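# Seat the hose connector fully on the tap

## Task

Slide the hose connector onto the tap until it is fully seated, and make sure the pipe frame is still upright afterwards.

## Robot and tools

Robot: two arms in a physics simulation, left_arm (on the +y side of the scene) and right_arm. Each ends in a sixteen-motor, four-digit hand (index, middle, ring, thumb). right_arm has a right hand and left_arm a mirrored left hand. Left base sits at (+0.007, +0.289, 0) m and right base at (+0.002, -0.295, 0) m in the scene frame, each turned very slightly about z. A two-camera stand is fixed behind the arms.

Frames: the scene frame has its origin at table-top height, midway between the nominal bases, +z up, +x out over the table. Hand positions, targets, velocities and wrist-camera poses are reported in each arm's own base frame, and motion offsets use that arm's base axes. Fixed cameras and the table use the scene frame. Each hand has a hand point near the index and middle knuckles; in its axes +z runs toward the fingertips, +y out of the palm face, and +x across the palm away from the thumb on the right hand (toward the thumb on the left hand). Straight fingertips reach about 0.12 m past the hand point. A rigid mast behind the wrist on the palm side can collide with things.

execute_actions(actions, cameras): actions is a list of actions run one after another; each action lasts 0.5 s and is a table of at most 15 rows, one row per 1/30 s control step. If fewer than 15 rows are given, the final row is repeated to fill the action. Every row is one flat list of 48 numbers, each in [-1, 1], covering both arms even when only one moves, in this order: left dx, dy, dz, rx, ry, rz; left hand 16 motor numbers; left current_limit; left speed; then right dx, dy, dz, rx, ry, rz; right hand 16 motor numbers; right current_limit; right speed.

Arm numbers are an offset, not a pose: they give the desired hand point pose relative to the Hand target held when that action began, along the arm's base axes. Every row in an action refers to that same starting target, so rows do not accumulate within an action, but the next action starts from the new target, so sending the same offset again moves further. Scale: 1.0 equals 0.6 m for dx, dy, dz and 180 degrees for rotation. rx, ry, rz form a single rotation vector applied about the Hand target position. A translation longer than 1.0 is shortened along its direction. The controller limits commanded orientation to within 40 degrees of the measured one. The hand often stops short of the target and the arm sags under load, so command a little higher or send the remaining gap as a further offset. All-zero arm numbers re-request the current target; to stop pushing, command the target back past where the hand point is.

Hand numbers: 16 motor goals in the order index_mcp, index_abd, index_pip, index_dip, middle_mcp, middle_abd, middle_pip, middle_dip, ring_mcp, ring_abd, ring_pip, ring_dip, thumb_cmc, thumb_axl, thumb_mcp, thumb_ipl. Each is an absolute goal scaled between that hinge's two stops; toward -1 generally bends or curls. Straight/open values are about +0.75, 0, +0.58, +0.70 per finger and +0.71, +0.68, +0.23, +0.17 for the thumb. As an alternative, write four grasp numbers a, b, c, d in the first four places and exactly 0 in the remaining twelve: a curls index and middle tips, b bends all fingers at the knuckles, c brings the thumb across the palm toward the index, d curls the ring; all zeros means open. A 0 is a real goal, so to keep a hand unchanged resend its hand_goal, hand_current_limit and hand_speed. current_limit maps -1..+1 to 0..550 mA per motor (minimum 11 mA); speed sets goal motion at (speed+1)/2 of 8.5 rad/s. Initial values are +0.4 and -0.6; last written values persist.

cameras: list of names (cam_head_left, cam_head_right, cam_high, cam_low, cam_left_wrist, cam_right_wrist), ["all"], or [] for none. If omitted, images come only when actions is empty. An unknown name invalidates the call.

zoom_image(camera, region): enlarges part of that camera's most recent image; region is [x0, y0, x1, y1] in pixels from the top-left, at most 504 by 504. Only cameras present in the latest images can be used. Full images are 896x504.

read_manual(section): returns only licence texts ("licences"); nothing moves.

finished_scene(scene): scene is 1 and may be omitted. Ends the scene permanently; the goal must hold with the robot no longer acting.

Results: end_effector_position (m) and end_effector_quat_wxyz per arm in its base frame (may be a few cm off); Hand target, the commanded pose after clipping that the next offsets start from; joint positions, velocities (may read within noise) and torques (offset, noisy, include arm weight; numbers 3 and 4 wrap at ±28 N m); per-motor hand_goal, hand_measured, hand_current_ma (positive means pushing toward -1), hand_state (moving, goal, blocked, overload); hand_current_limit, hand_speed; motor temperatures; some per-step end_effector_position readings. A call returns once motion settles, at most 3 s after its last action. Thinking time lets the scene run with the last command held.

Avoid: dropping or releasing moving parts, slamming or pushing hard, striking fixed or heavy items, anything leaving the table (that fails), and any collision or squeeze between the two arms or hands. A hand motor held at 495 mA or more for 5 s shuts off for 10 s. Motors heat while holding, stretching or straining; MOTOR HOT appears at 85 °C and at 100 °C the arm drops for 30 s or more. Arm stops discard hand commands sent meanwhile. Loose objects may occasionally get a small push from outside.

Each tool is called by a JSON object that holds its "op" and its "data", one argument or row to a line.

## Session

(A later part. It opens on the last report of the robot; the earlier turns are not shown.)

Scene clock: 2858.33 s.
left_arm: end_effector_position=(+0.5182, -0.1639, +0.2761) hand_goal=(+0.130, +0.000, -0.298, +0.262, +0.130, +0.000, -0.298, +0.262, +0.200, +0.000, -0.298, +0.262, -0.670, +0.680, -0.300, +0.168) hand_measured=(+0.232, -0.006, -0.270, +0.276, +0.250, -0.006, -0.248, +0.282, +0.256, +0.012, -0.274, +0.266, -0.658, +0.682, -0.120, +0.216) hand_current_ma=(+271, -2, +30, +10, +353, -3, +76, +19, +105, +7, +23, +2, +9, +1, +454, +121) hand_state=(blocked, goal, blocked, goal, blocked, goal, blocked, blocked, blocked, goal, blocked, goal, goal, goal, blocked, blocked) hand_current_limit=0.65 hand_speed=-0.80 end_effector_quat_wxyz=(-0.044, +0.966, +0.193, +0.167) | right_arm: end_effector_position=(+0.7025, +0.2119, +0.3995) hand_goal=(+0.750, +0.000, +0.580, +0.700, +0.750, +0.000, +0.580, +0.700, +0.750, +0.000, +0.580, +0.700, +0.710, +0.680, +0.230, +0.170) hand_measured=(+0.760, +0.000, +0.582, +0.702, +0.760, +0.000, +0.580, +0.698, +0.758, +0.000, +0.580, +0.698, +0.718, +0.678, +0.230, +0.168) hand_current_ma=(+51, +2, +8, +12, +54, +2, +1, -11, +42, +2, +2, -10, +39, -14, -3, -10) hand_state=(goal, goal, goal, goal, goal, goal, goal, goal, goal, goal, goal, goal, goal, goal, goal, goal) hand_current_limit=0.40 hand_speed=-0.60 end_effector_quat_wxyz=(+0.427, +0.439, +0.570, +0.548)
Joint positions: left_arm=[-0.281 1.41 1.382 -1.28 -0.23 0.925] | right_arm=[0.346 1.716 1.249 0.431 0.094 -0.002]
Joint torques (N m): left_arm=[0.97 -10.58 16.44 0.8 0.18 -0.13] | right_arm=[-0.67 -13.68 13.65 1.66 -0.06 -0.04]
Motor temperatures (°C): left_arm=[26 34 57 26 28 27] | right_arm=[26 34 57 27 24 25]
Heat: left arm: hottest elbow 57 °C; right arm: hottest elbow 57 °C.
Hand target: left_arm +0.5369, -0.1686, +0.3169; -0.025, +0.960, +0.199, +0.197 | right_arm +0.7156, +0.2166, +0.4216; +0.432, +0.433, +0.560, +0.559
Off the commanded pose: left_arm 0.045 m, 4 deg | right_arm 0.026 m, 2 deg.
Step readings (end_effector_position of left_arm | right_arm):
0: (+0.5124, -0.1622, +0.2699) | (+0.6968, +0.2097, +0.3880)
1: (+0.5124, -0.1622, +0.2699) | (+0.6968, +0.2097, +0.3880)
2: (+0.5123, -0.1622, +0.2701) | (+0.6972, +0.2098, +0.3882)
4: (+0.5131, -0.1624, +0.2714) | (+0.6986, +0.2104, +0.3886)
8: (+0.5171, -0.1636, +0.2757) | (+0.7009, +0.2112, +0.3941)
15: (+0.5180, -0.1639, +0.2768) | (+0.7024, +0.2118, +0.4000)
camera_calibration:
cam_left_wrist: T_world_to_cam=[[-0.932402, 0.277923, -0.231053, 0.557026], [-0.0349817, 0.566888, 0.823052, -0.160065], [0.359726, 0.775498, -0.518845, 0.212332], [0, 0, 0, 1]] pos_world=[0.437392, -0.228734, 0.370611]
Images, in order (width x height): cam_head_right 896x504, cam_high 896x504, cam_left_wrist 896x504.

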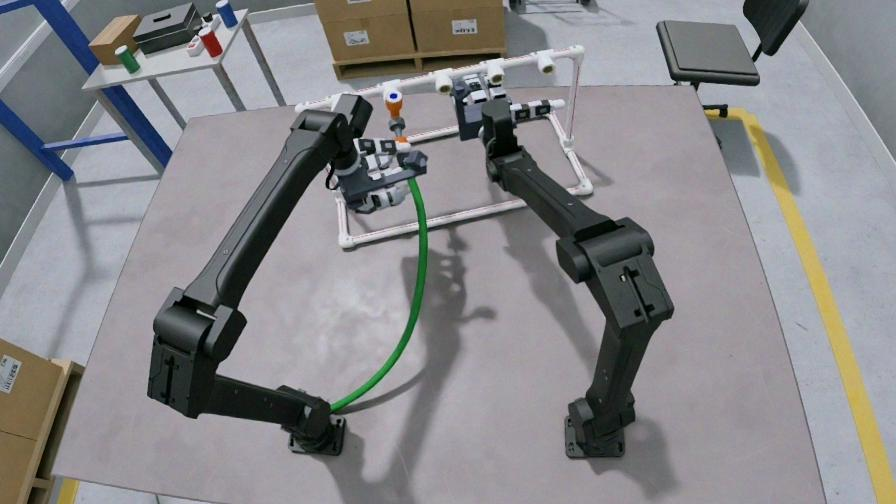

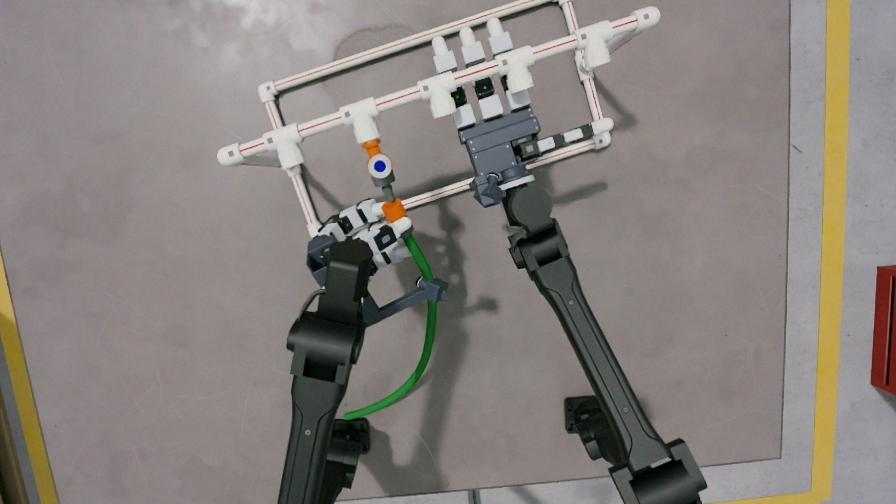

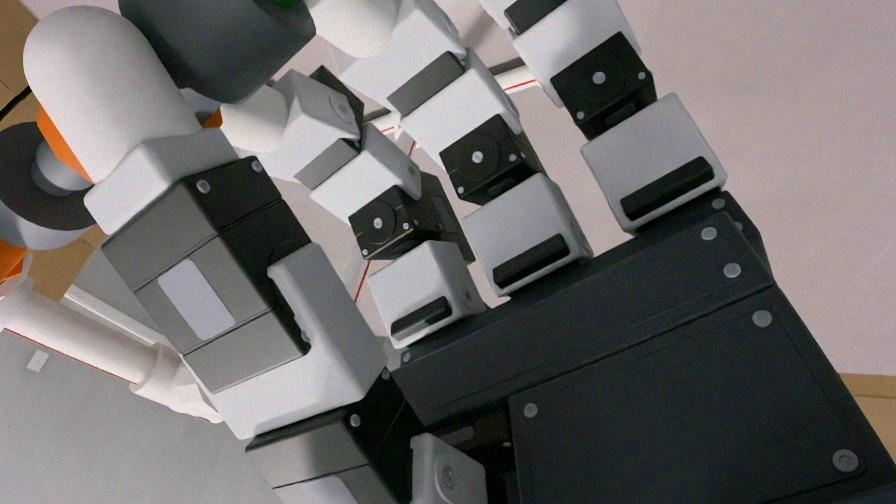

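{"op": "execute_actions", "data": {
  "actions": [
    [[0,0,0,0,0,0, 0.13,0,-0.299,0.261, 0.13,0,-0.299,0.261, 0.2,0,-0.299,0.261, -0.671,0.68,-0.3,0.168, 0.65,-0.8, 0.036,0.01,0.02,0,0,0, 0,0,0,0,0,0,0,0,0,0,0,0,0,0,0,0, 0.4,-0.6]],
    [[0,0,0,0,0,0, 0.13,0,-0.299,0.261, 0.13,0,-0.299,0.261, 0.2,0,-0.299,0.261, -0.671,0.68,-0.3,0.168, 0.65,-0.8, 0,0,0,0,0,0, 0.75,0,0.58,-0.2,0.75,0,0.58,-0.2,0.75,0,0.58,-0.2,0.71,0.68,0.23,0.17, 0.4,-0.6]]
  ],
  "cameras": ["cam_high","cam_low","cam_head_right","cam_right_wrist"]
}}

{"op": "zoom_image", "data": {
  "camera": "cam_high",
  "region": [375, 180, 411, 222]
}}

{"op": "zoom_image", "data": {
  "camera": "cam_low",
  "region": [400, 180, 560, 260]
}}

{"op": "zoom_image", "data": {
  "camera": "cam_high",
  "region": [400, 0, 560, 160]
}}

Scene clock: 2891.77 s.
left_arm: end_effector_position=(+0.5182, -0.1639, +0.2761) hand_goal=(+0.130, +0.000, -0.298, +0.262, +0.130, +0.000, -0.298, +0.262, +0.200, +0.000, -0.298, +0.262, -0.670, +0.680, -0.300, +0.168) hand_measured=(+0.232, -0.006, -0.270, +0.276, +0.250, -0.006, -0.248, +0.282, +0.256, +0.012, -0.274, +0.266, -0.658, +0.682, -0.120, +0.216) hand_current_ma=(+271, -2, +30, +10, +353, -3, +76, +19, +105, +7, +23, +2, +9, +1, +454, +121) hand_state=(blocked, goal, blocked, goal, blocked, goal, blocked, blocked, blocked, goal, blocked, goal, goal, goal, blocked, blocked) hand_current_limit=0.65 hand_speed=-0.80 end_effector_quat_wxyz=(-0.044, +0.966, +0.193, +0.167) | right_arm: end_effector_position=(+0.7221, +0.2192, +0.4094) hand_goal=(+0.750, +0.000, +0.580, -0.200, +0.750, +0.000, +0.580, -0.200, +0.750, +0.000, +0.580, -0.200, +0.710, +0.680, +0.230, +0.170) hand_measured=(+0.760, +0.000, +0.582, -0.198, +0.760, +0.000, +0.580, -0.196, +0.758, +0.000, +0.580, -0.198, +0.718, +0.678, +0.230, +0.168) hand_current_ma=(+50, +2, +8, +14, +52, +2, +1, +16, +41, +2, +2, +14, +38, -14, -3, -10) hand_state=(goal, goal, goal, goal, goal, goal, goal, goal, goal, goal, goal, goal, goal, goal, goal, goal) hand_current_limit=0.40 hand_speed=-0.60 end_effector_quat_wxyz=(+0.424, +0.440, +0.571, +0.547)
Joint positions: left_arm=[-0.281 1.41 1.382 -1.28 -0.23 0.925] | right_arm=[0.346 1.752 1.331 0.38 0.091 0.001]
Joint torques (N m): left_arm=[0.85 -10.81 16.51 0.79 0.18 -0.14] | right_arm=[-0.91 -14.1 14.41 1.7 -0.06 -0.07]
Motor temperatures (°C): left_arm=[26 34 59 26 28 27] | right_arm=[26 34 60 27 24 25]
Heat: left arm: hottest elbow 59 °C; right arm: hottest elbow 60 °C.
Hand target: left_arm +0.5370, -0.1686, +0.3169; -0.025, +0.960, +0.199, +0.197 | right_arm +0.7372, +0.2225, +0.4338; +0.432, +0.433, +0.559, +0.559
Off the commanded pose: left_arm 0.045 m, 4 deg | right_arm 0.029 m, 2 deg.
Step readings (end_effector_position of left_arm | right_arm):
0: (+0.5182, -0.1639, +0.2761) | (+0.7026, +0.2119, +0.3994)
1: (+0.5182, -0.1639, +0.2761) | (+0.7026, +0.2119, +0.3997)
2: (+0.5182, -0.1639, +0.2761) | (+0.7033, +0.2122, +0.4002)
4: (+0.5182, -0.1639, +0.2761) | (+0.7074, +0.2139, +0.4022)
8: (+0.5182, -0.1639, +0.2761) | (+0.7162, +0.2170, +0.4102)
15: (+0.5182, -0.1639, +0.2761) | (+0.7216, +0.2190, +0.4095)
16: (+0.5182, -0.1639, +0.2761) | (+0.7218, +0.2191, +0.4094)
17: (+0.5182, -0.1639, +0.2761) | (+0.7219, +0.2191, +0.4097)
19: (+0.5182, -0.1639, +0.2761) | (+0.7221, +0.2192, +0.4094)
23: (+0.5182, -0.1639, +0.2761) | (+0.7221, +0.2192, +0.4094)
30: (+0.5182, -0.1639, +0.2761) | (+0.7221, +0.2192, +0.4094)
camera_calibration:
cam_right_wrist: T_world_to_cam=[[0.180473, -0.745823, 0.641232, -0.202038], [-0.636528, -0.585571, -0.501935, 0.745979], [0.749841, -0.317577, -0.580416, -0.105817], [0, 0, 0, 1]] pos_world=[0.590645, 0.252535, 0.442568]
Images, in order (width x height): cam_head_right 896x504, cam_high 896x504, cam_low 896x504, cam_right_wrist 896x504.

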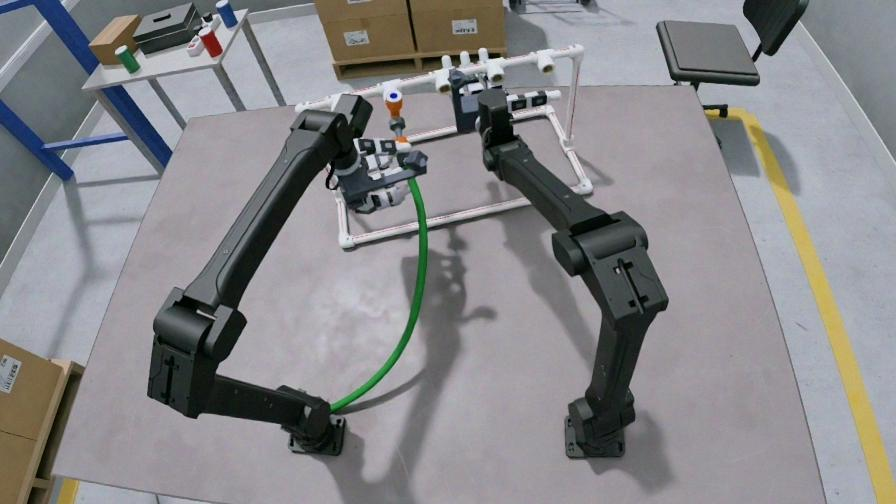

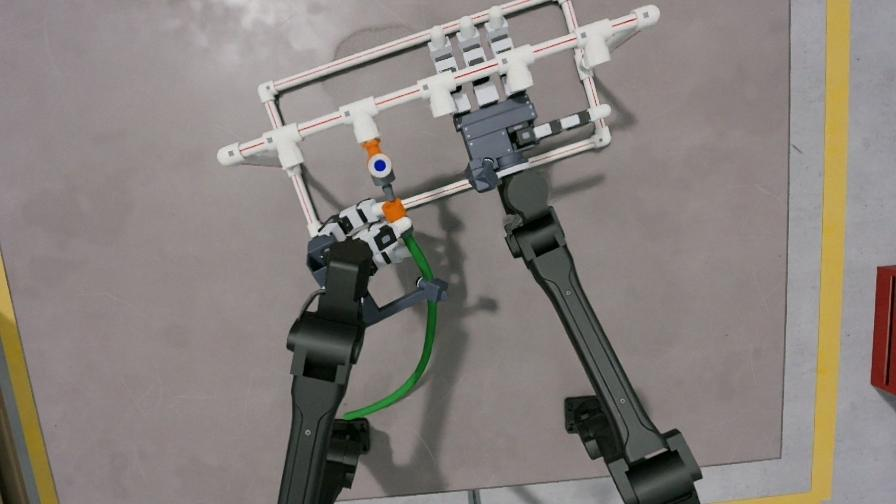

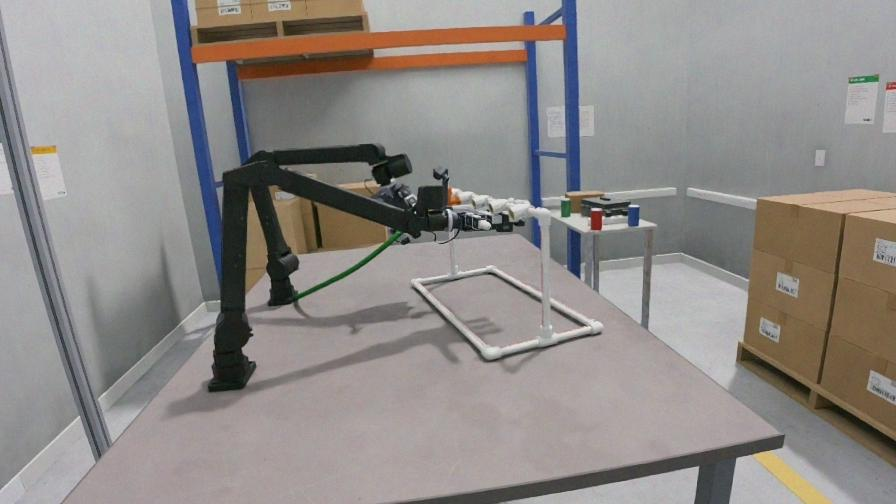

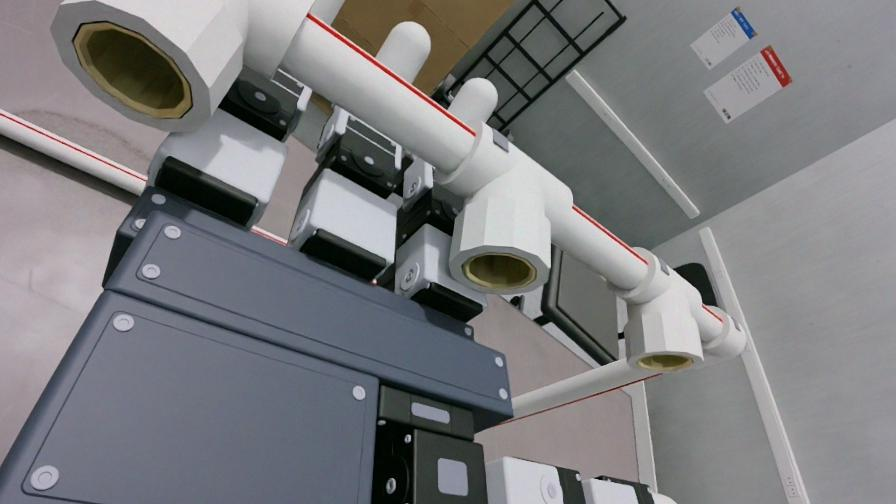

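Scaled by 12.000.

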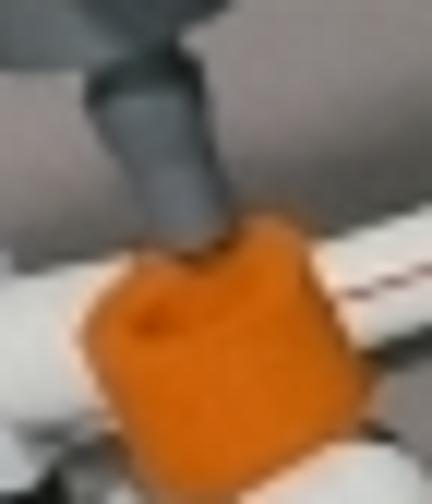

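Scaled by 3.150.

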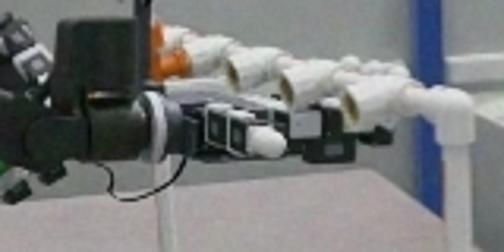

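Scaled by 3.150.

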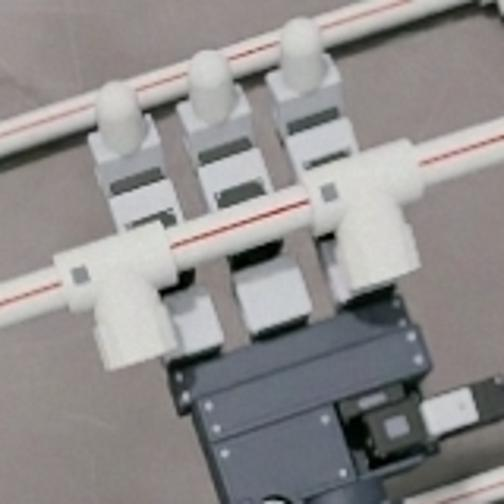

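{"op": "execute_actions", "data": {
  "actions": [
    [[0,0,0,0,0,0, 0.13,0,-0.299,0.261, 0.13,0,-0.299,0.261, 0.2,0,-0.299,0.261, -0.671,0.68,-0.3,0.168, 0.65,-0.8, 0,0,0,0,0,0, 0.75,0,0.58,-0.58,0.75,0,0.58,-0.58,0.75,0,0.58,-0.58,0.71,0.68,0.23,0.17, 0.4,-0.6]],
    [[0,0,0,0,0,0, 0.13,0,-0.299,0.261, 0.13,0,-0.299,0.261, 0.2,0,-0.299,0.261, -0.671,0.68,-0.3,0.168, 0.65,-0.8, -0.032,-0.0084,0,0,0,0, 0.75,0,0.58,-0.58,0.75,0,0.58,-0.58,0.75,0,0.58,-0.58,0.71,0.68,0.23,0.17, 0.4,-0.6]]
  ],
  "cameras": ["cam_high","cam_low","cam_right_wrist"]
}}

{"op": "zoom_image", "data": {
  "camera": "cam_high",
  "region": [400, 0, 560, 160]
}}

{"op": "zoom_image", "data": {
  "camera": "cam_high",
  "region": [375, 180, 411, 222]
}}

Scene clock: 2909.30 s.
left_arm: end_effector_position=(+0.5182, -0.1639, +0.2761) hand_goal=(+0.130, +0.000, -0.298, +0.262, +0.130, +0.000, -0.298, +0.262, +0.200, +0.000, -0.298, +0.262, -0.670, +0.680, -0.300, +0.168) hand_measured=(+0.232, -0.006, -0.270, +0.276, +0.250, -0.006, -0.248, +0.282, +0.256, +0.012, -0.274, +0.266, -0.658, +0.682, -0.120, +0.216) hand_current_ma=(+271, -2, +30, +10, +353, -3, +76, +19, +105, +7, +23, +2, +9, +1, +454, +121) hand_state=(blocked, goal, blocked, goal, blocked, goal, blocked, blocked, blocked, goal, blocked, goal, goal, goal, blocked, blocked) hand_current_limit=0.65 hand_speed=-0.80 end_effector_quat_wxyz=(-0.044, +0.966, +0.193, +0.167) | right_arm: end_effector_position=(+0.7221, +0.2192, +0.4094) hand_goal=(+0.750, +0.000, +0.580, -0.580, +0.750, +0.000, +0.580, -0.580, +0.750, +0.000, +0.580, -0.580, +0.710, +0.680, +0.230, +0.170) hand_measured=(+0.760, +0.000, +0.582, -0.578, +0.760, +0.000, +0.580, -0.578, +0.758, +0.000, +0.580, -0.578, +0.718, +0.678, +0.230, +0.168) hand_current_ma=(+50, +2, +8, +13, +52, +2, +1, +14, +41, +2, +2, +12, +38, -14, -3, -10) hand_state=(goal, goal, goal, goal, goal, goal, goal, goal, goal, goal, goal, goal, goal, goal, goal, goal) hand_current_limit=0.40 hand_speed=-0.60 end_effector_quat_wxyz=(+0.424, +0.440, +0.571, +0.547)
Joint positions: left_arm=[-0.281 1.41 1.382 -1.28 -0.23 0.925] | right_arm=[0.346 1.752 1.331 0.38 0.091 0.001]
Joint torques (N m): left_arm=[0.79 -11.05 16.43 0.77 0.18 -0.13] | right_arm=[-0.73 -16.91 10.29 2.26 0.05 -0.06]
Motor temperatures (°C): left_arm=[26 34 60 26 28 27] | right_arm=[26 33 65 27 24 25]
Heat: left arm: hottest elbow 60 °C; right arm: hottest elbow 65 °C.
Hand target: left_arm +0.5370, -0.1686, +0.3169; -0.025, +0.960, +0.199, +0.197 | right_arm +0.7180, +0.2174, +0.4338; +0.432, +0.433, +0.559, +0.559
Off the commanded pose: left_arm 0.045 m, 4 deg | right_arm 0.025 m, 2 deg.
Step readings (end_effector_position of left_arm | right_arm):
0: (+0.5182, -0.1639, +0.2761) | (+0.7221, +0.2192, +0.4094)
1: (+0.5182, -0.1639, +0.2761) | (+0.7221, +0.2192, +0.4094)
2: (+0.5182, -0.1639, +0.2761) | (+0.7221, +0.2192, +0.4094)
4: (+0.5182, -0.1639, +0.2761) | (+0.7221, +0.2192, +0.4094)
8: (+0.5182, -0.1639, +0.2761) | (+0.7221, +0.2192, +0.4094)
15: (+0.5182, -0.1639, +0.2761) | (+0.7221, +0.2192, +0.4094)
16: (+0.5182, -0.1639, +0.2761) | (+0.7221, +0.2192, +0.4094)
17: (+0.5182, -0.1639, +0.2761) | (+0.7221, +0.2192, +0.4094)
19: (+0.5182, -0.1639, +0.2761) | (+0.7221, +0.2192, +0.4094)
23: (+0.5182, -0.1639, +0.2761) | (+0.7221, +0.2192, +0.4094)
30: (+0.5182, -0.1639, +0.2761) | (+0.7221, +0.2192, +0.4094)
camera_calibration:
cam_right_wrist: T_world_to_cam=[[0.180473, -0.745823, 0.641232, -0.202038], [-0.636528, -0.585571, -0.501935, 0.745979], [0.749841, -0.317577, -0.580416, -0.105817], [0, 0, 0, 1]] pos_world=[0.590645, 0.252535, 0.442568]
Images, in order (width x height): cam_high 896x504, cam_low 896x504, cam_right_wrist 896x504.

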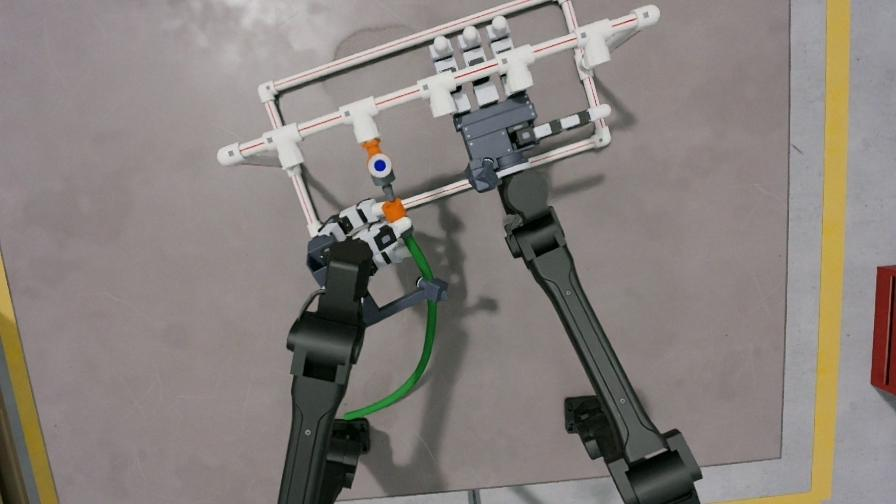

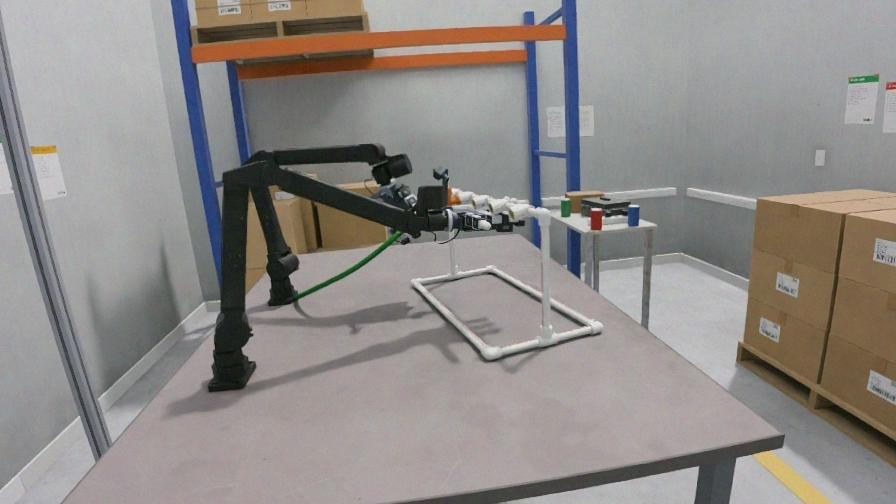

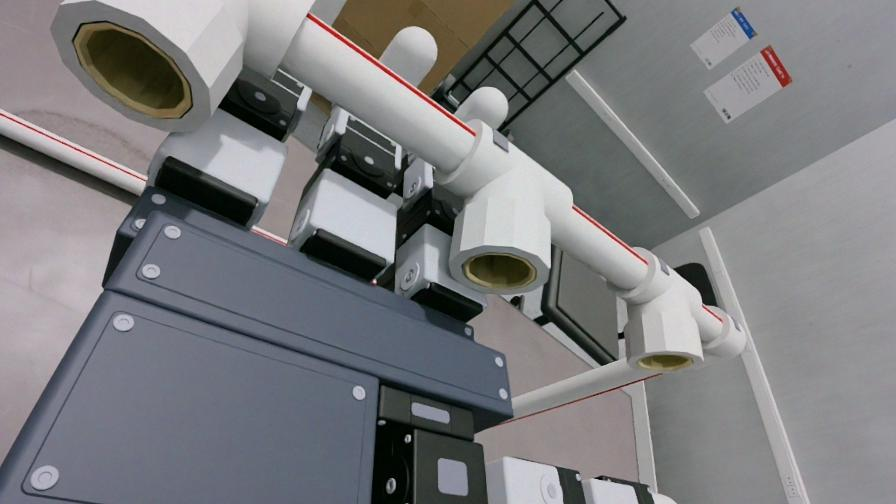

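Scaled by 3.150.

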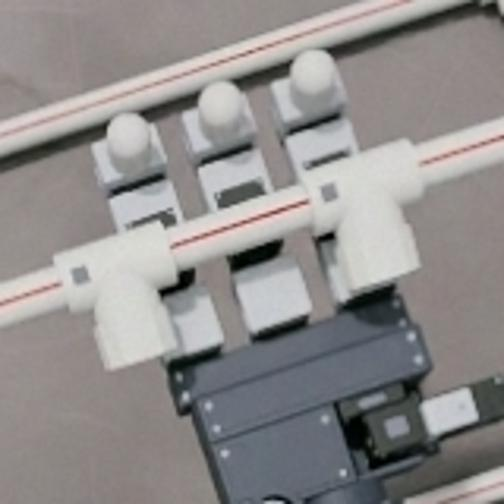

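Scaled by 12.000.

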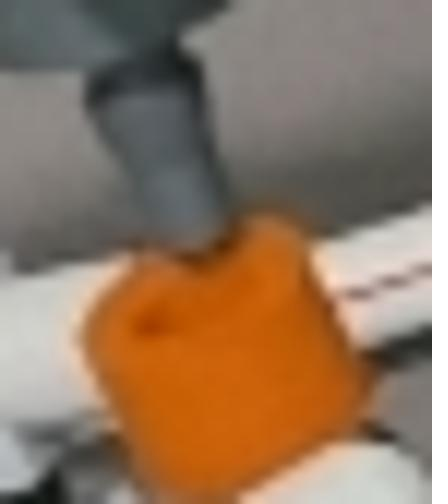

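{"op": "execute_actions", "data": {
  "actions": [
    [[0,0,0,0,0,0, 0.13,0,-0.299,0.261, 0.13,0,-0.299,0.261, 0.2,0,-0.299,0.261, -0.671,0.68,-0.3,0.168, 0.65,-0.8, -0.0484,-0.0126,0,0,0,0, 0.75,0,0.58,-0.58,0.75,0,0.58,-0.58,0.75,0,0.58,-0.58,0.71,0.68,0.23,0.17, 0.4,-0.6]]
  ],
  "cameras": ["cam_high","cam_right_wrist"]
}}

{"op": "zoom_image", "data": {
  "camera": "cam_high",
  "region": [400, 0, 560, 160]
}}

{"op": "zoom_image", "data": {
  "camera": "cam_high",
  "region": [375, 180, 411, 222]
}}

Scene clock: 2922.57 s.
left_arm: end_effector_position=(+0.5182, -0.1639, +0.2761) hand_goal=(+0.130, +0.000, -0.298, +0.262, +0.130, +0.000, -0.298, +0.262, +0.200, +0.000, -0.298, +0.262, -0.670, +0.680, -0.300, +0.168) hand_measured=(+0.232, -0.006, -0.270, +0.276, +0.250, -0.006, -0.248, +0.282, +0.256, +0.012, -0.274, +0.266, -0.658, +0.682, -0.120, +0.216) hand_current_ma=(+271, -2, +30, +10, +353, -3, +76, +19, +105, +7, +23, +2, +9, +1, +454, +121) hand_state=(blocked, goal, blocked, goal, blocked, goal, blocked, blocked, blocked, goal, blocked, goal, goal, goal, blocked, blocked) hand_current_limit=0.65 hand_speed=-0.80 end_effector_quat_wxyz=(-0.044, +0.966, +0.193, +0.167) | right_arm: end_effector_position=(+0.7003, +0.2106, +0.4113) hand_goal=(+0.750, +0.000, +0.580, -0.580, +0.750, +0.000, +0.580, -0.580, +0.750, +0.000, +0.580, -0.580, +0.710, +0.680, +0.230, +0.170) hand_measured=(+0.766, +0.000, +0.582, -0.578, +0.760, +0.000, +0.580, -0.578, +0.758, +0.000, +0.580, -0.578, +0.718, +0.678, +0.230, +0.168) hand_current_ma=(+82, +2, +8, +13, +52, +2, +1, +14, +41, +2, +2, +12, +38, -14, -3, -10) hand_state=(goal, goal, goal, goal, goal, goal, goal, goal, goal, goal, goal, goal, goal, goal, goal, goal) hand_current_limit=0.40 hand_speed=-0.60 end_effector_quat_wxyz=(+0.423, +0.443, +0.572, +0.545)
Joint positions: left_arm=[-0.281 1.41 1.382 -1.28 -0.23 0.925] | right_arm=[0.346 1.692 1.259 0.386 0.094 0.003]
Joint torques (N m): left_arm=[0.56 -10.81 16.5 0.81 0.19 -0.15] | right_arm=[-0.38 -17.03 8.69 2.89 0.11 -0.08]
Motor temperatures (°C): left_arm=[26 34 60 26 28 27] | right_arm=[26 33 63 27 24 25]
Heat: left arm: hottest elbow 60 °C; right arm: hottest elbow 63 °C.
Hand target: left_arm +0.5370, -0.1686, +0.3169; -0.025, +0.960, +0.199, +0.197 | right_arm +0.6890, +0.2099, +0.4338; +0.432, +0.433, +0.560, +0.559
Off the commanded pose: left_arm 0.045 m, 4 deg | right_arm 0.025 m, 3 deg.
Step readings (end_effector_position of left_arm | right_arm):
0: (+0.5182, -0.1639, +0.2761) | (+0.7221, +0.2192, +0.4094)
1: (+0.5182, -0.1639, +0.2761) | (+0.7221, +0.2192, +0.4094)
2: (+0.5182, -0.1639, +0.2761) | (+0.7218, +0.2191, +0.4090)
4: (+0.5182, -0.1639, +0.2761) | (+0.7183, +0.2177, +0.4075)
8: (+0.5182, -0.1639, +0.2761) | (+0.7064, +0.2130, +0.4062)
15: (+0.5182, -0.1639, +0.2761) | (+0.7008, +0.2108, +0.4098)
camera_calibration:
cam_right_wrist: T_world_to_cam=[[0.181854, -0.74603, 0.6406, -0.206322], [-0.641169, -0.58389, -0.49797, 0.729332], [0.745541, -0.320176, -0.584514, -0.0858549], [0, 0, 0, 1]] pos_world=[0.569154, 0.244438, 0.445172]
Images, in order (width x height): cam_high 896x504, cam_right_wrist 896x504.

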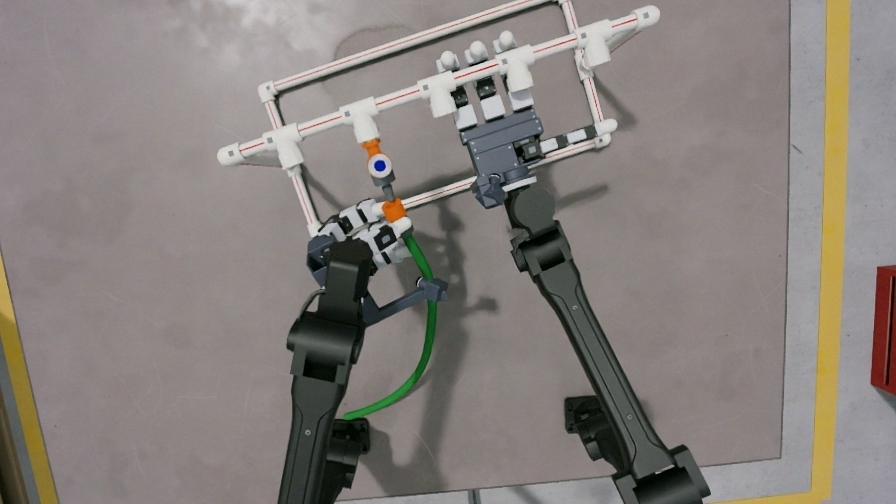

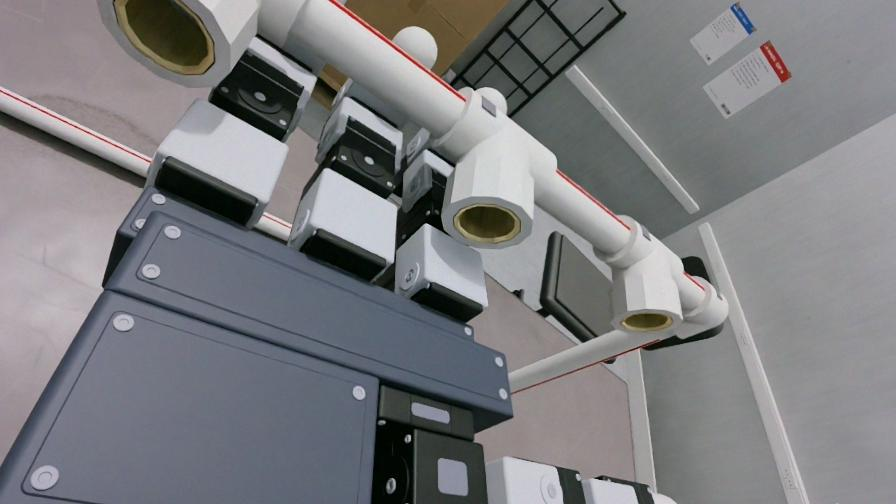

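Scaled by 3.150.

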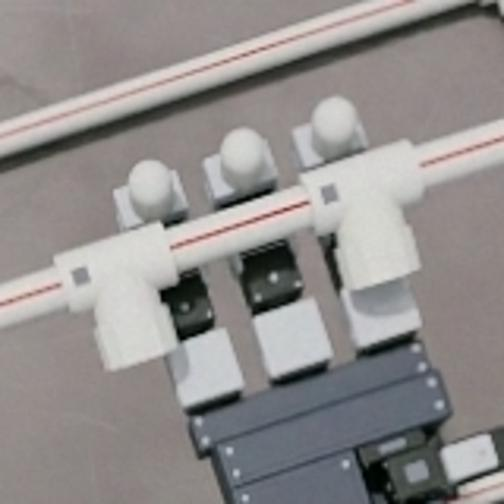

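Scaled by 12.000.

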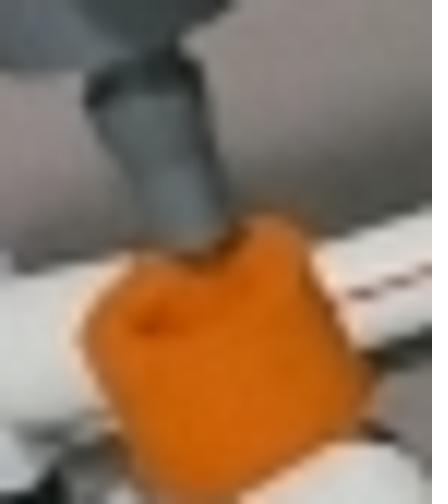

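{"op": "execute_actions", "data": {
  "actions": [
    [[0.0183,-0.001,0.0085,0,0,0, 0.13,0,-0.299,0.261, 0.13,0,-0.299,0.261, 0.2,0,-0.299,0.261, -0.671,0.68,-0.3,0.168, 0.65,-0.8, 0,0,0,0,0,0, 0.75,0,0.58,-0.58,0.75,0,0.58,-0.58,0.75,0,0.58,-0.58,0.71,0.68,0.23,0.17, 0.4,-0.6]]
  ],
  "cameras": ["cam_high","cam_left_wrist","cam_head_right"]
}}

{"op": "zoom_image", "data": {
  "camera": "cam_high",
  "region": [375, 180, 411, 222]
}}

{"op": "zoom_image", "data": {
  "camera": "cam_head_right",
  "region": [385, 110, 425, 160]
}}

Scene clock: 2936.00 s.
left_arm: end_effector_position=(+0.5243, -0.1674, +0.2743) hand_goal=(+0.130, +0.000, -0.298, +0.262, +0.130, +0.000, -0.298, +0.262, +0.200, +0.000, -0.298, +0.262, -0.670, +0.680, -0.300, +0.168) hand_measured=(+0.232, -0.006, -0.270, +0.276, +0.250, -0.008, -0.248, +0.282, +0.256, +0.012, -0.274, +0.266, -0.658, +0.682, -0.120, +0.216) hand_current_ma=(+270, -2, +30, +10, +353, -3, +76, +19, +105, +6, +23, +2, +9, +1, +454, +121) hand_state=(blocked, goal, blocked, goal, blocked, goal, blocked, blocked, blocked, goal, blocked, goal, goal, goal, blocked, blocked) hand_current_limit=0.65 hand_speed=-0.80 end_effector_quat_wxyz=(-0.046, +0.968, +0.187, +0.159) | right_arm: end_effector_position=(+0.7003, +0.2106, +0.4113) hand_goal=(+0.750, +0.000, +0.580, -0.580, +0.750, +0.000, +0.580, -0.580, +0.750, +0.000, +0.580, -0.580, +0.710, +0.680, +0.230, +0.170) hand_measured=(+0.766, +0.000, +0.582, -0.578, +0.760, +0.000, +0.580, -0.578, +0.758, +0.000, +0.580, -0.578, +0.718, +0.678, +0.230, +0.168) hand_current_ma=(+82, +2, +8, +13, +52, +2, +1, +14, +41, +2, +2, +12, +38, -14, -3, -10) hand_state=(goal, goal, goal, goal, goal, goal, goal, goal, goal, goal, goal, goal, goal, goal, goal, goal) hand_current_limit=0.40 hand_speed=-0.60 end_effector_quat_wxyz=(+0.423, +0.443, +0.572, +0.545)
Joint positions: left_arm=[-0.281 1.439 1.414 -1.299 -0.225 0.936] | right_arm=[0.346 1.692 1.259 0.386 0.094 0.003]
Joint torques (N m): left_arm=[1.2 -12.04 17.2 0.95 0.08 -0.2] | right_arm=[-0.44 -16.79 8.7 2.91 0.11 -0.08]
Motor temperatures (°C): left_arm=[26 34 61 26 28 27] | right_arm=[26 35 59 27 24 25]
Heat: left arm: hottest elbow 61 °C; right arm: hottest elbow 59 °C.
Hand target: left_arm +0.5480, -0.1692, +0.3220; -0.025, +0.960, +0.199, +0.197 | right_arm +0.6890, +0.2099, +0.4338; +0.432, +0.433, +0.560, +0.559
Off the commanded pose: left_arm 0.053 m, 5 deg | right_arm 0.025 m, 3 deg.
Step readings (end_effector_position of left_arm | right_arm):
0: (+0.5182, -0.1639, +0.2761) | (+0.7003, +0.2106, +0.4113)
1: (+0.5183, -0.1639, +0.2761) | (+0.7003, +0.2106, +0.4113)
2: (+0.5184, -0.1640, +0.2764) | (+0.7003, +0.2106, +0.4113)
4: (+0.5201, -0.1648, +0.2775) | (+0.7003, +0.2106, +0.4113)
8: (+0.5226, -0.1667, +0.2763) | (+0.7003, +0.2106, +0.4113)
15: (+0.5243, -0.1674, +0.2741) | (+0.7003, +0.2106, +0.4113)
camera_calibration:
cam_left_wrist: T_world_to_cam=[[-0.933097, 0.289838, -0.212895, 0.560769], [-0.0129892, 0.564443, 0.82537, -0.16886], [0.359391, 0.772915, -0.522915, 0.212733], [0, 0, 0, 1]] pos_world=[0.444604, -0.231645, 0.369999]
Images, in order (width x height): cam_head_right 896x504, cam_high 896x504, cam_left_wrist 896x504.

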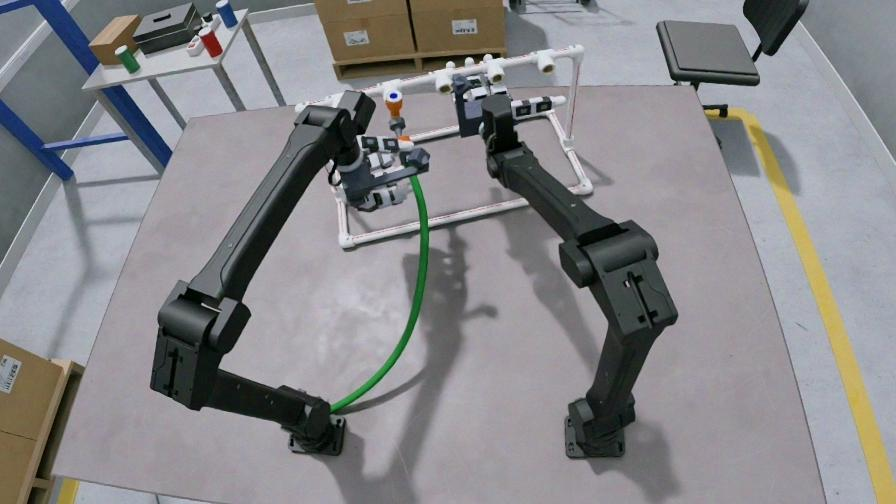

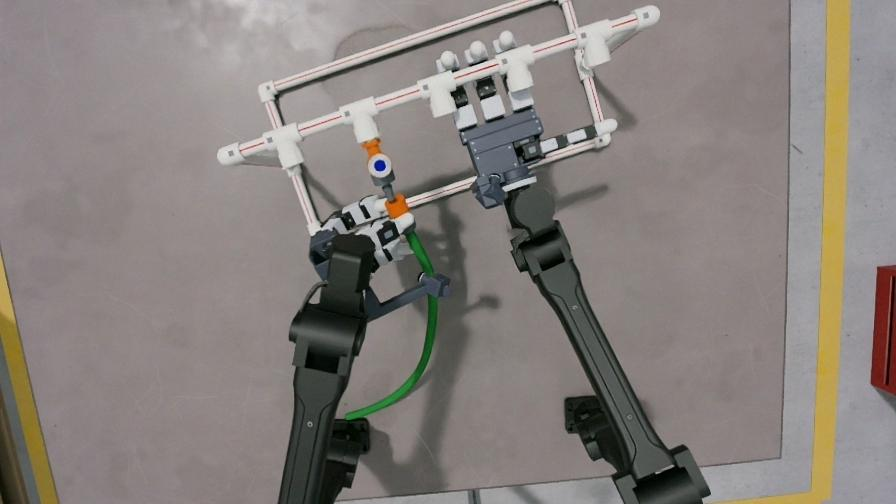

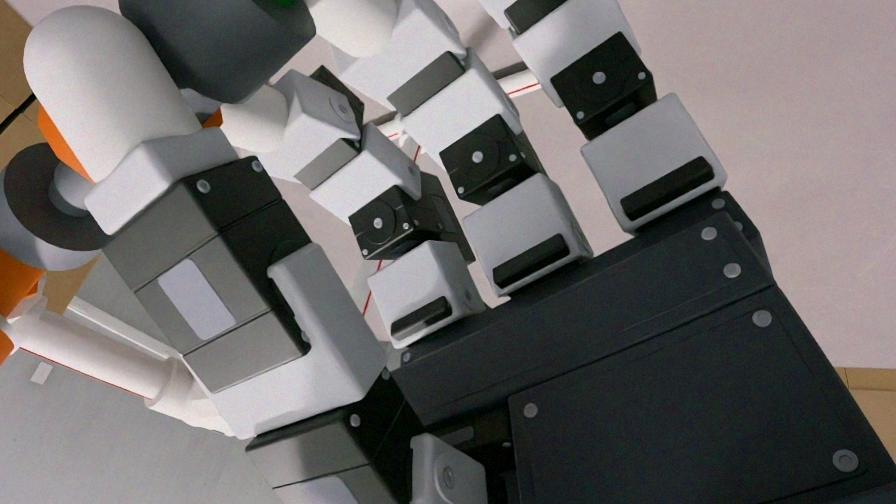

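Scaled by 12.000.

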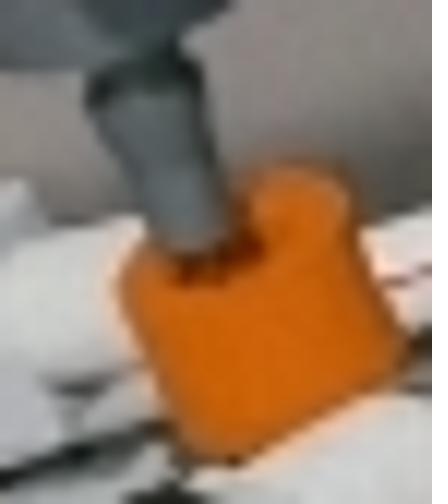

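Scaled by 10.080.

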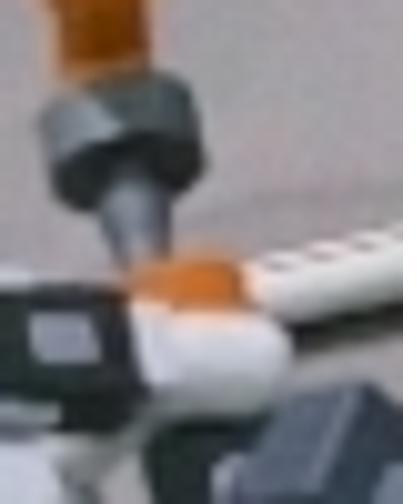

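{"op": "execute_actions", "data": {
  "actions": [
    [[0.0167,0.0067,0.015,0,0,0,0.13,0,-0.299,0.261,0.13,0,-0.299,0.261,0.2,0,-0.299,0.261,-0.671,0.68,-0.3,0.168,0.65,-0.8,0,0,0,0,0,0,0.75,0,0.58,-0.58,0.75,0,0.58,-0.58,0.75,0,0.58,-0.58,0.71,0.68,0.23,0.17,0.4,-0.6]]
  ],
  "cameras": ["cam_high","cam_head_right","cam_head_left"]
}}

{"op": "zoom_image", "data": {
  "camera": "cam_high",
  "region": [375, 180, 411, 222]
}}

{"op": "zoom_image", "data": {
  "camera": "cam_head_right",
  "region": [385, 110, 425, 160]
}}

Scene clock: 2970.13 s.
left_arm: end_effector_position=(+0.5343, -0.1624, +0.2788) hand_goal=(+0.130, +0.000, -0.298, +0.262, +0.130, +0.000, -0.298, +0.262, +0.200, +0.000, -0.298, +0.262, -0.670, +0.680, -0.300, +0.168) hand_measured=(+0.232, -0.008, -0.266, +0.278, +0.250, -0.008, -0.248, +0.282, +0.256, +0.010, -0.274, +0.266, -0.656, +0.682, -0.120, +0.216) hand_current_ma=(+270, -3, +38, +12, +353, -4, +80, +19, +105, +5, +23, +2, +10, +1, +454, +121) hand_state=(blocked, goal, blocked, goal, blocked, goal, blocked, blocked, blocked, goal, blocked, goal, goal, goal, blocked, blocked) hand_current_limit=0.65 hand_speed=-0.80 end_effector_quat_wxyz=(-0.049, +0.969, +0.188, +0.155) | right_arm: end_effector_position=(+0.7003, +0.2106, +0.4113) hand_goal=(+0.750, +0.000, +0.580, -0.580, +0.750, +0.000, +0.580, -0.580, +0.750, +0.000, +0.580, -0.580, +0.710, +0.680, +0.230, +0.170) hand_measured=(+0.766, +0.000, +0.582, -0.578, +0.760, +0.000, +0.580, -0.578, +0.758, +0.000, +0.580, -0.578, +0.718, +0.678, +0.230, +0.168) hand_current_ma=(+82, +2, +8, +13, +52, +2, +1, +14, +41, +2, +2, +12, +38, -14, -3, -10) hand_state=(goal, goal, goal, goal, goal, goal, goal, goal, goal, goal, goal, goal, goal, goal, goal, goal) hand_current_limit=0.40 hand_speed=-0.60 end_effector_quat_wxyz=(+0.423, +0.443, +0.572, +0.545)
Joint positions: left_arm=[-0.266 1.466 1.458 -1.324 -0.224 0.95] | right_arm=[0.346 1.692 1.259 0.386 0.094 0.003]
Joint torques (N m): left_arm=[0.97 -12.22 17.36 1.06 0.22 -0.2] | right_arm=[-0.32 -16.85 8.72 2.91 0.11 -0.08]
Motor temperatures (°C): left_arm=[26 35 73 26 28 27] | right_arm=[26 37 54 27 24 25]
Heat: left arm: hottest elbow 73 °C; right arm: hottest elbow 54 °C.
Hand target: left_arm +0.5580, -0.1651, +0.3309; -0.025, +0.960, +0.199, +0.197 | right_arm +0.6890, +0.2099, +0.4338; +0.432, +0.433, +0.560, +0.559
Off the commanded pose: left_arm 0.057 m, 6 deg | right_arm 0.025 m, 3 deg.
Step readings (end_effector_position of left_arm | right_arm):
0: (+0.5243, -0.1674, +0.2743) | (+0.7003, +0.2106, +0.4113)
1: (+0.5244, -0.1674, +0.2745) | (+0.7003, +0.2106, +0.4113)
2: (+0.5245, -0.1673, +0.2745) | (+0.7003, +0.2106, +0.4113)
4: (+0.5248, -0.1668, +0.2749) | (+0.7003, +0.2106, +0.4113)
8: (+0.5273, -0.1647, +0.2743) | (+0.7003, +0.2106, +0.4113)
15: (+0.5338, -0.1622, +0.2787) | (+0.7003, +0.2106, +0.4113)
Images, in order (width x height): cam_head_left 896x504, cam_head_right 896x504, cam_high 896x504.

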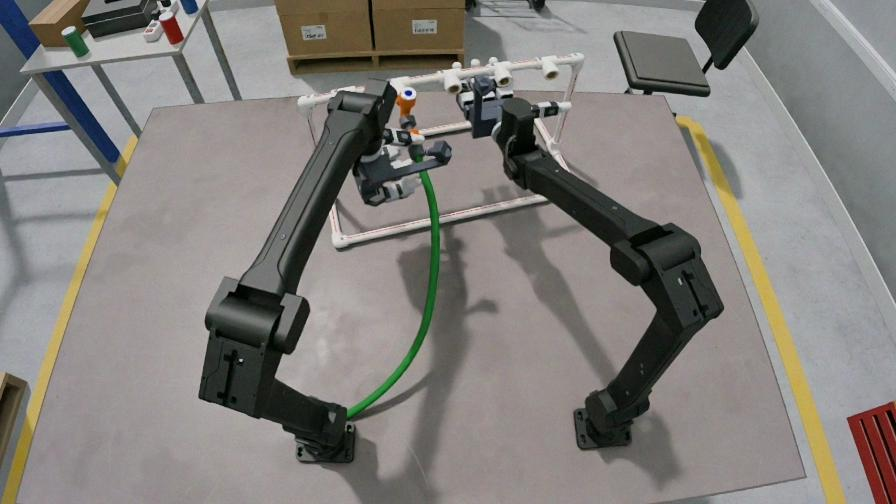

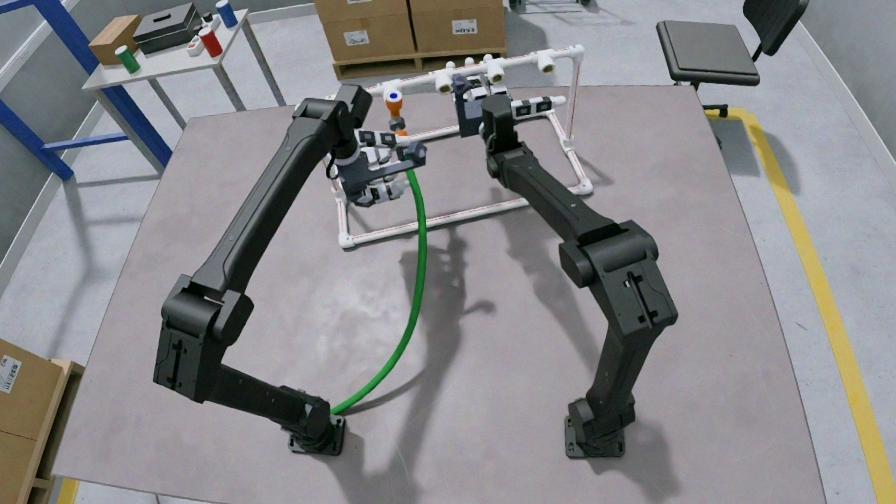

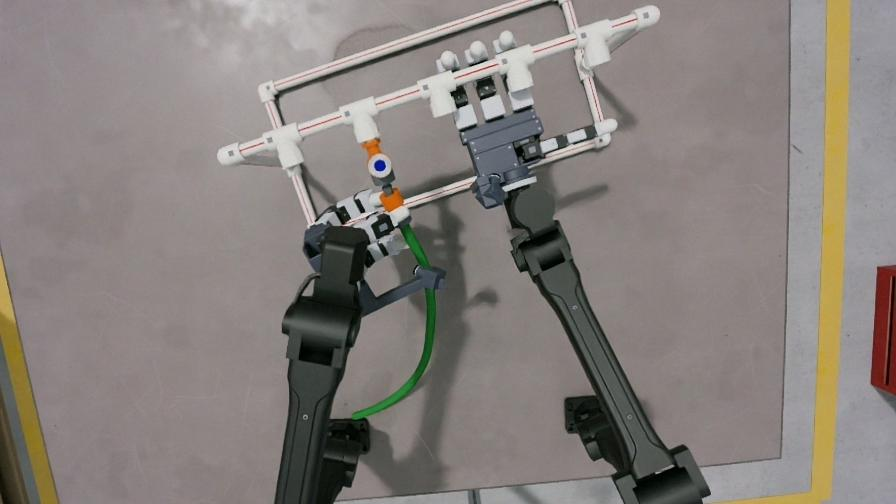

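Scaled by 12.000.

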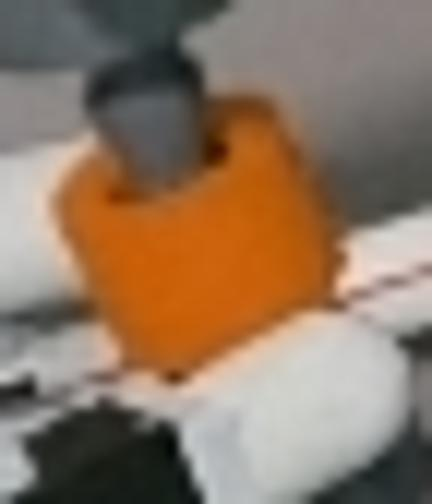

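Scaled by 10.080.

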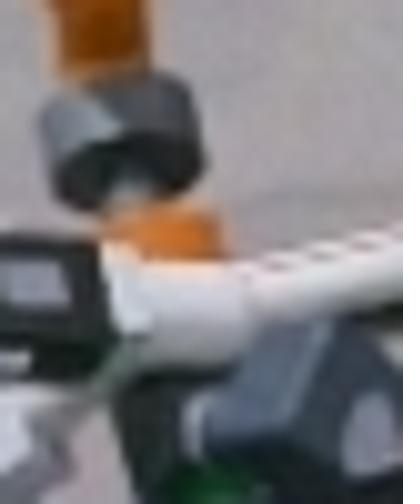

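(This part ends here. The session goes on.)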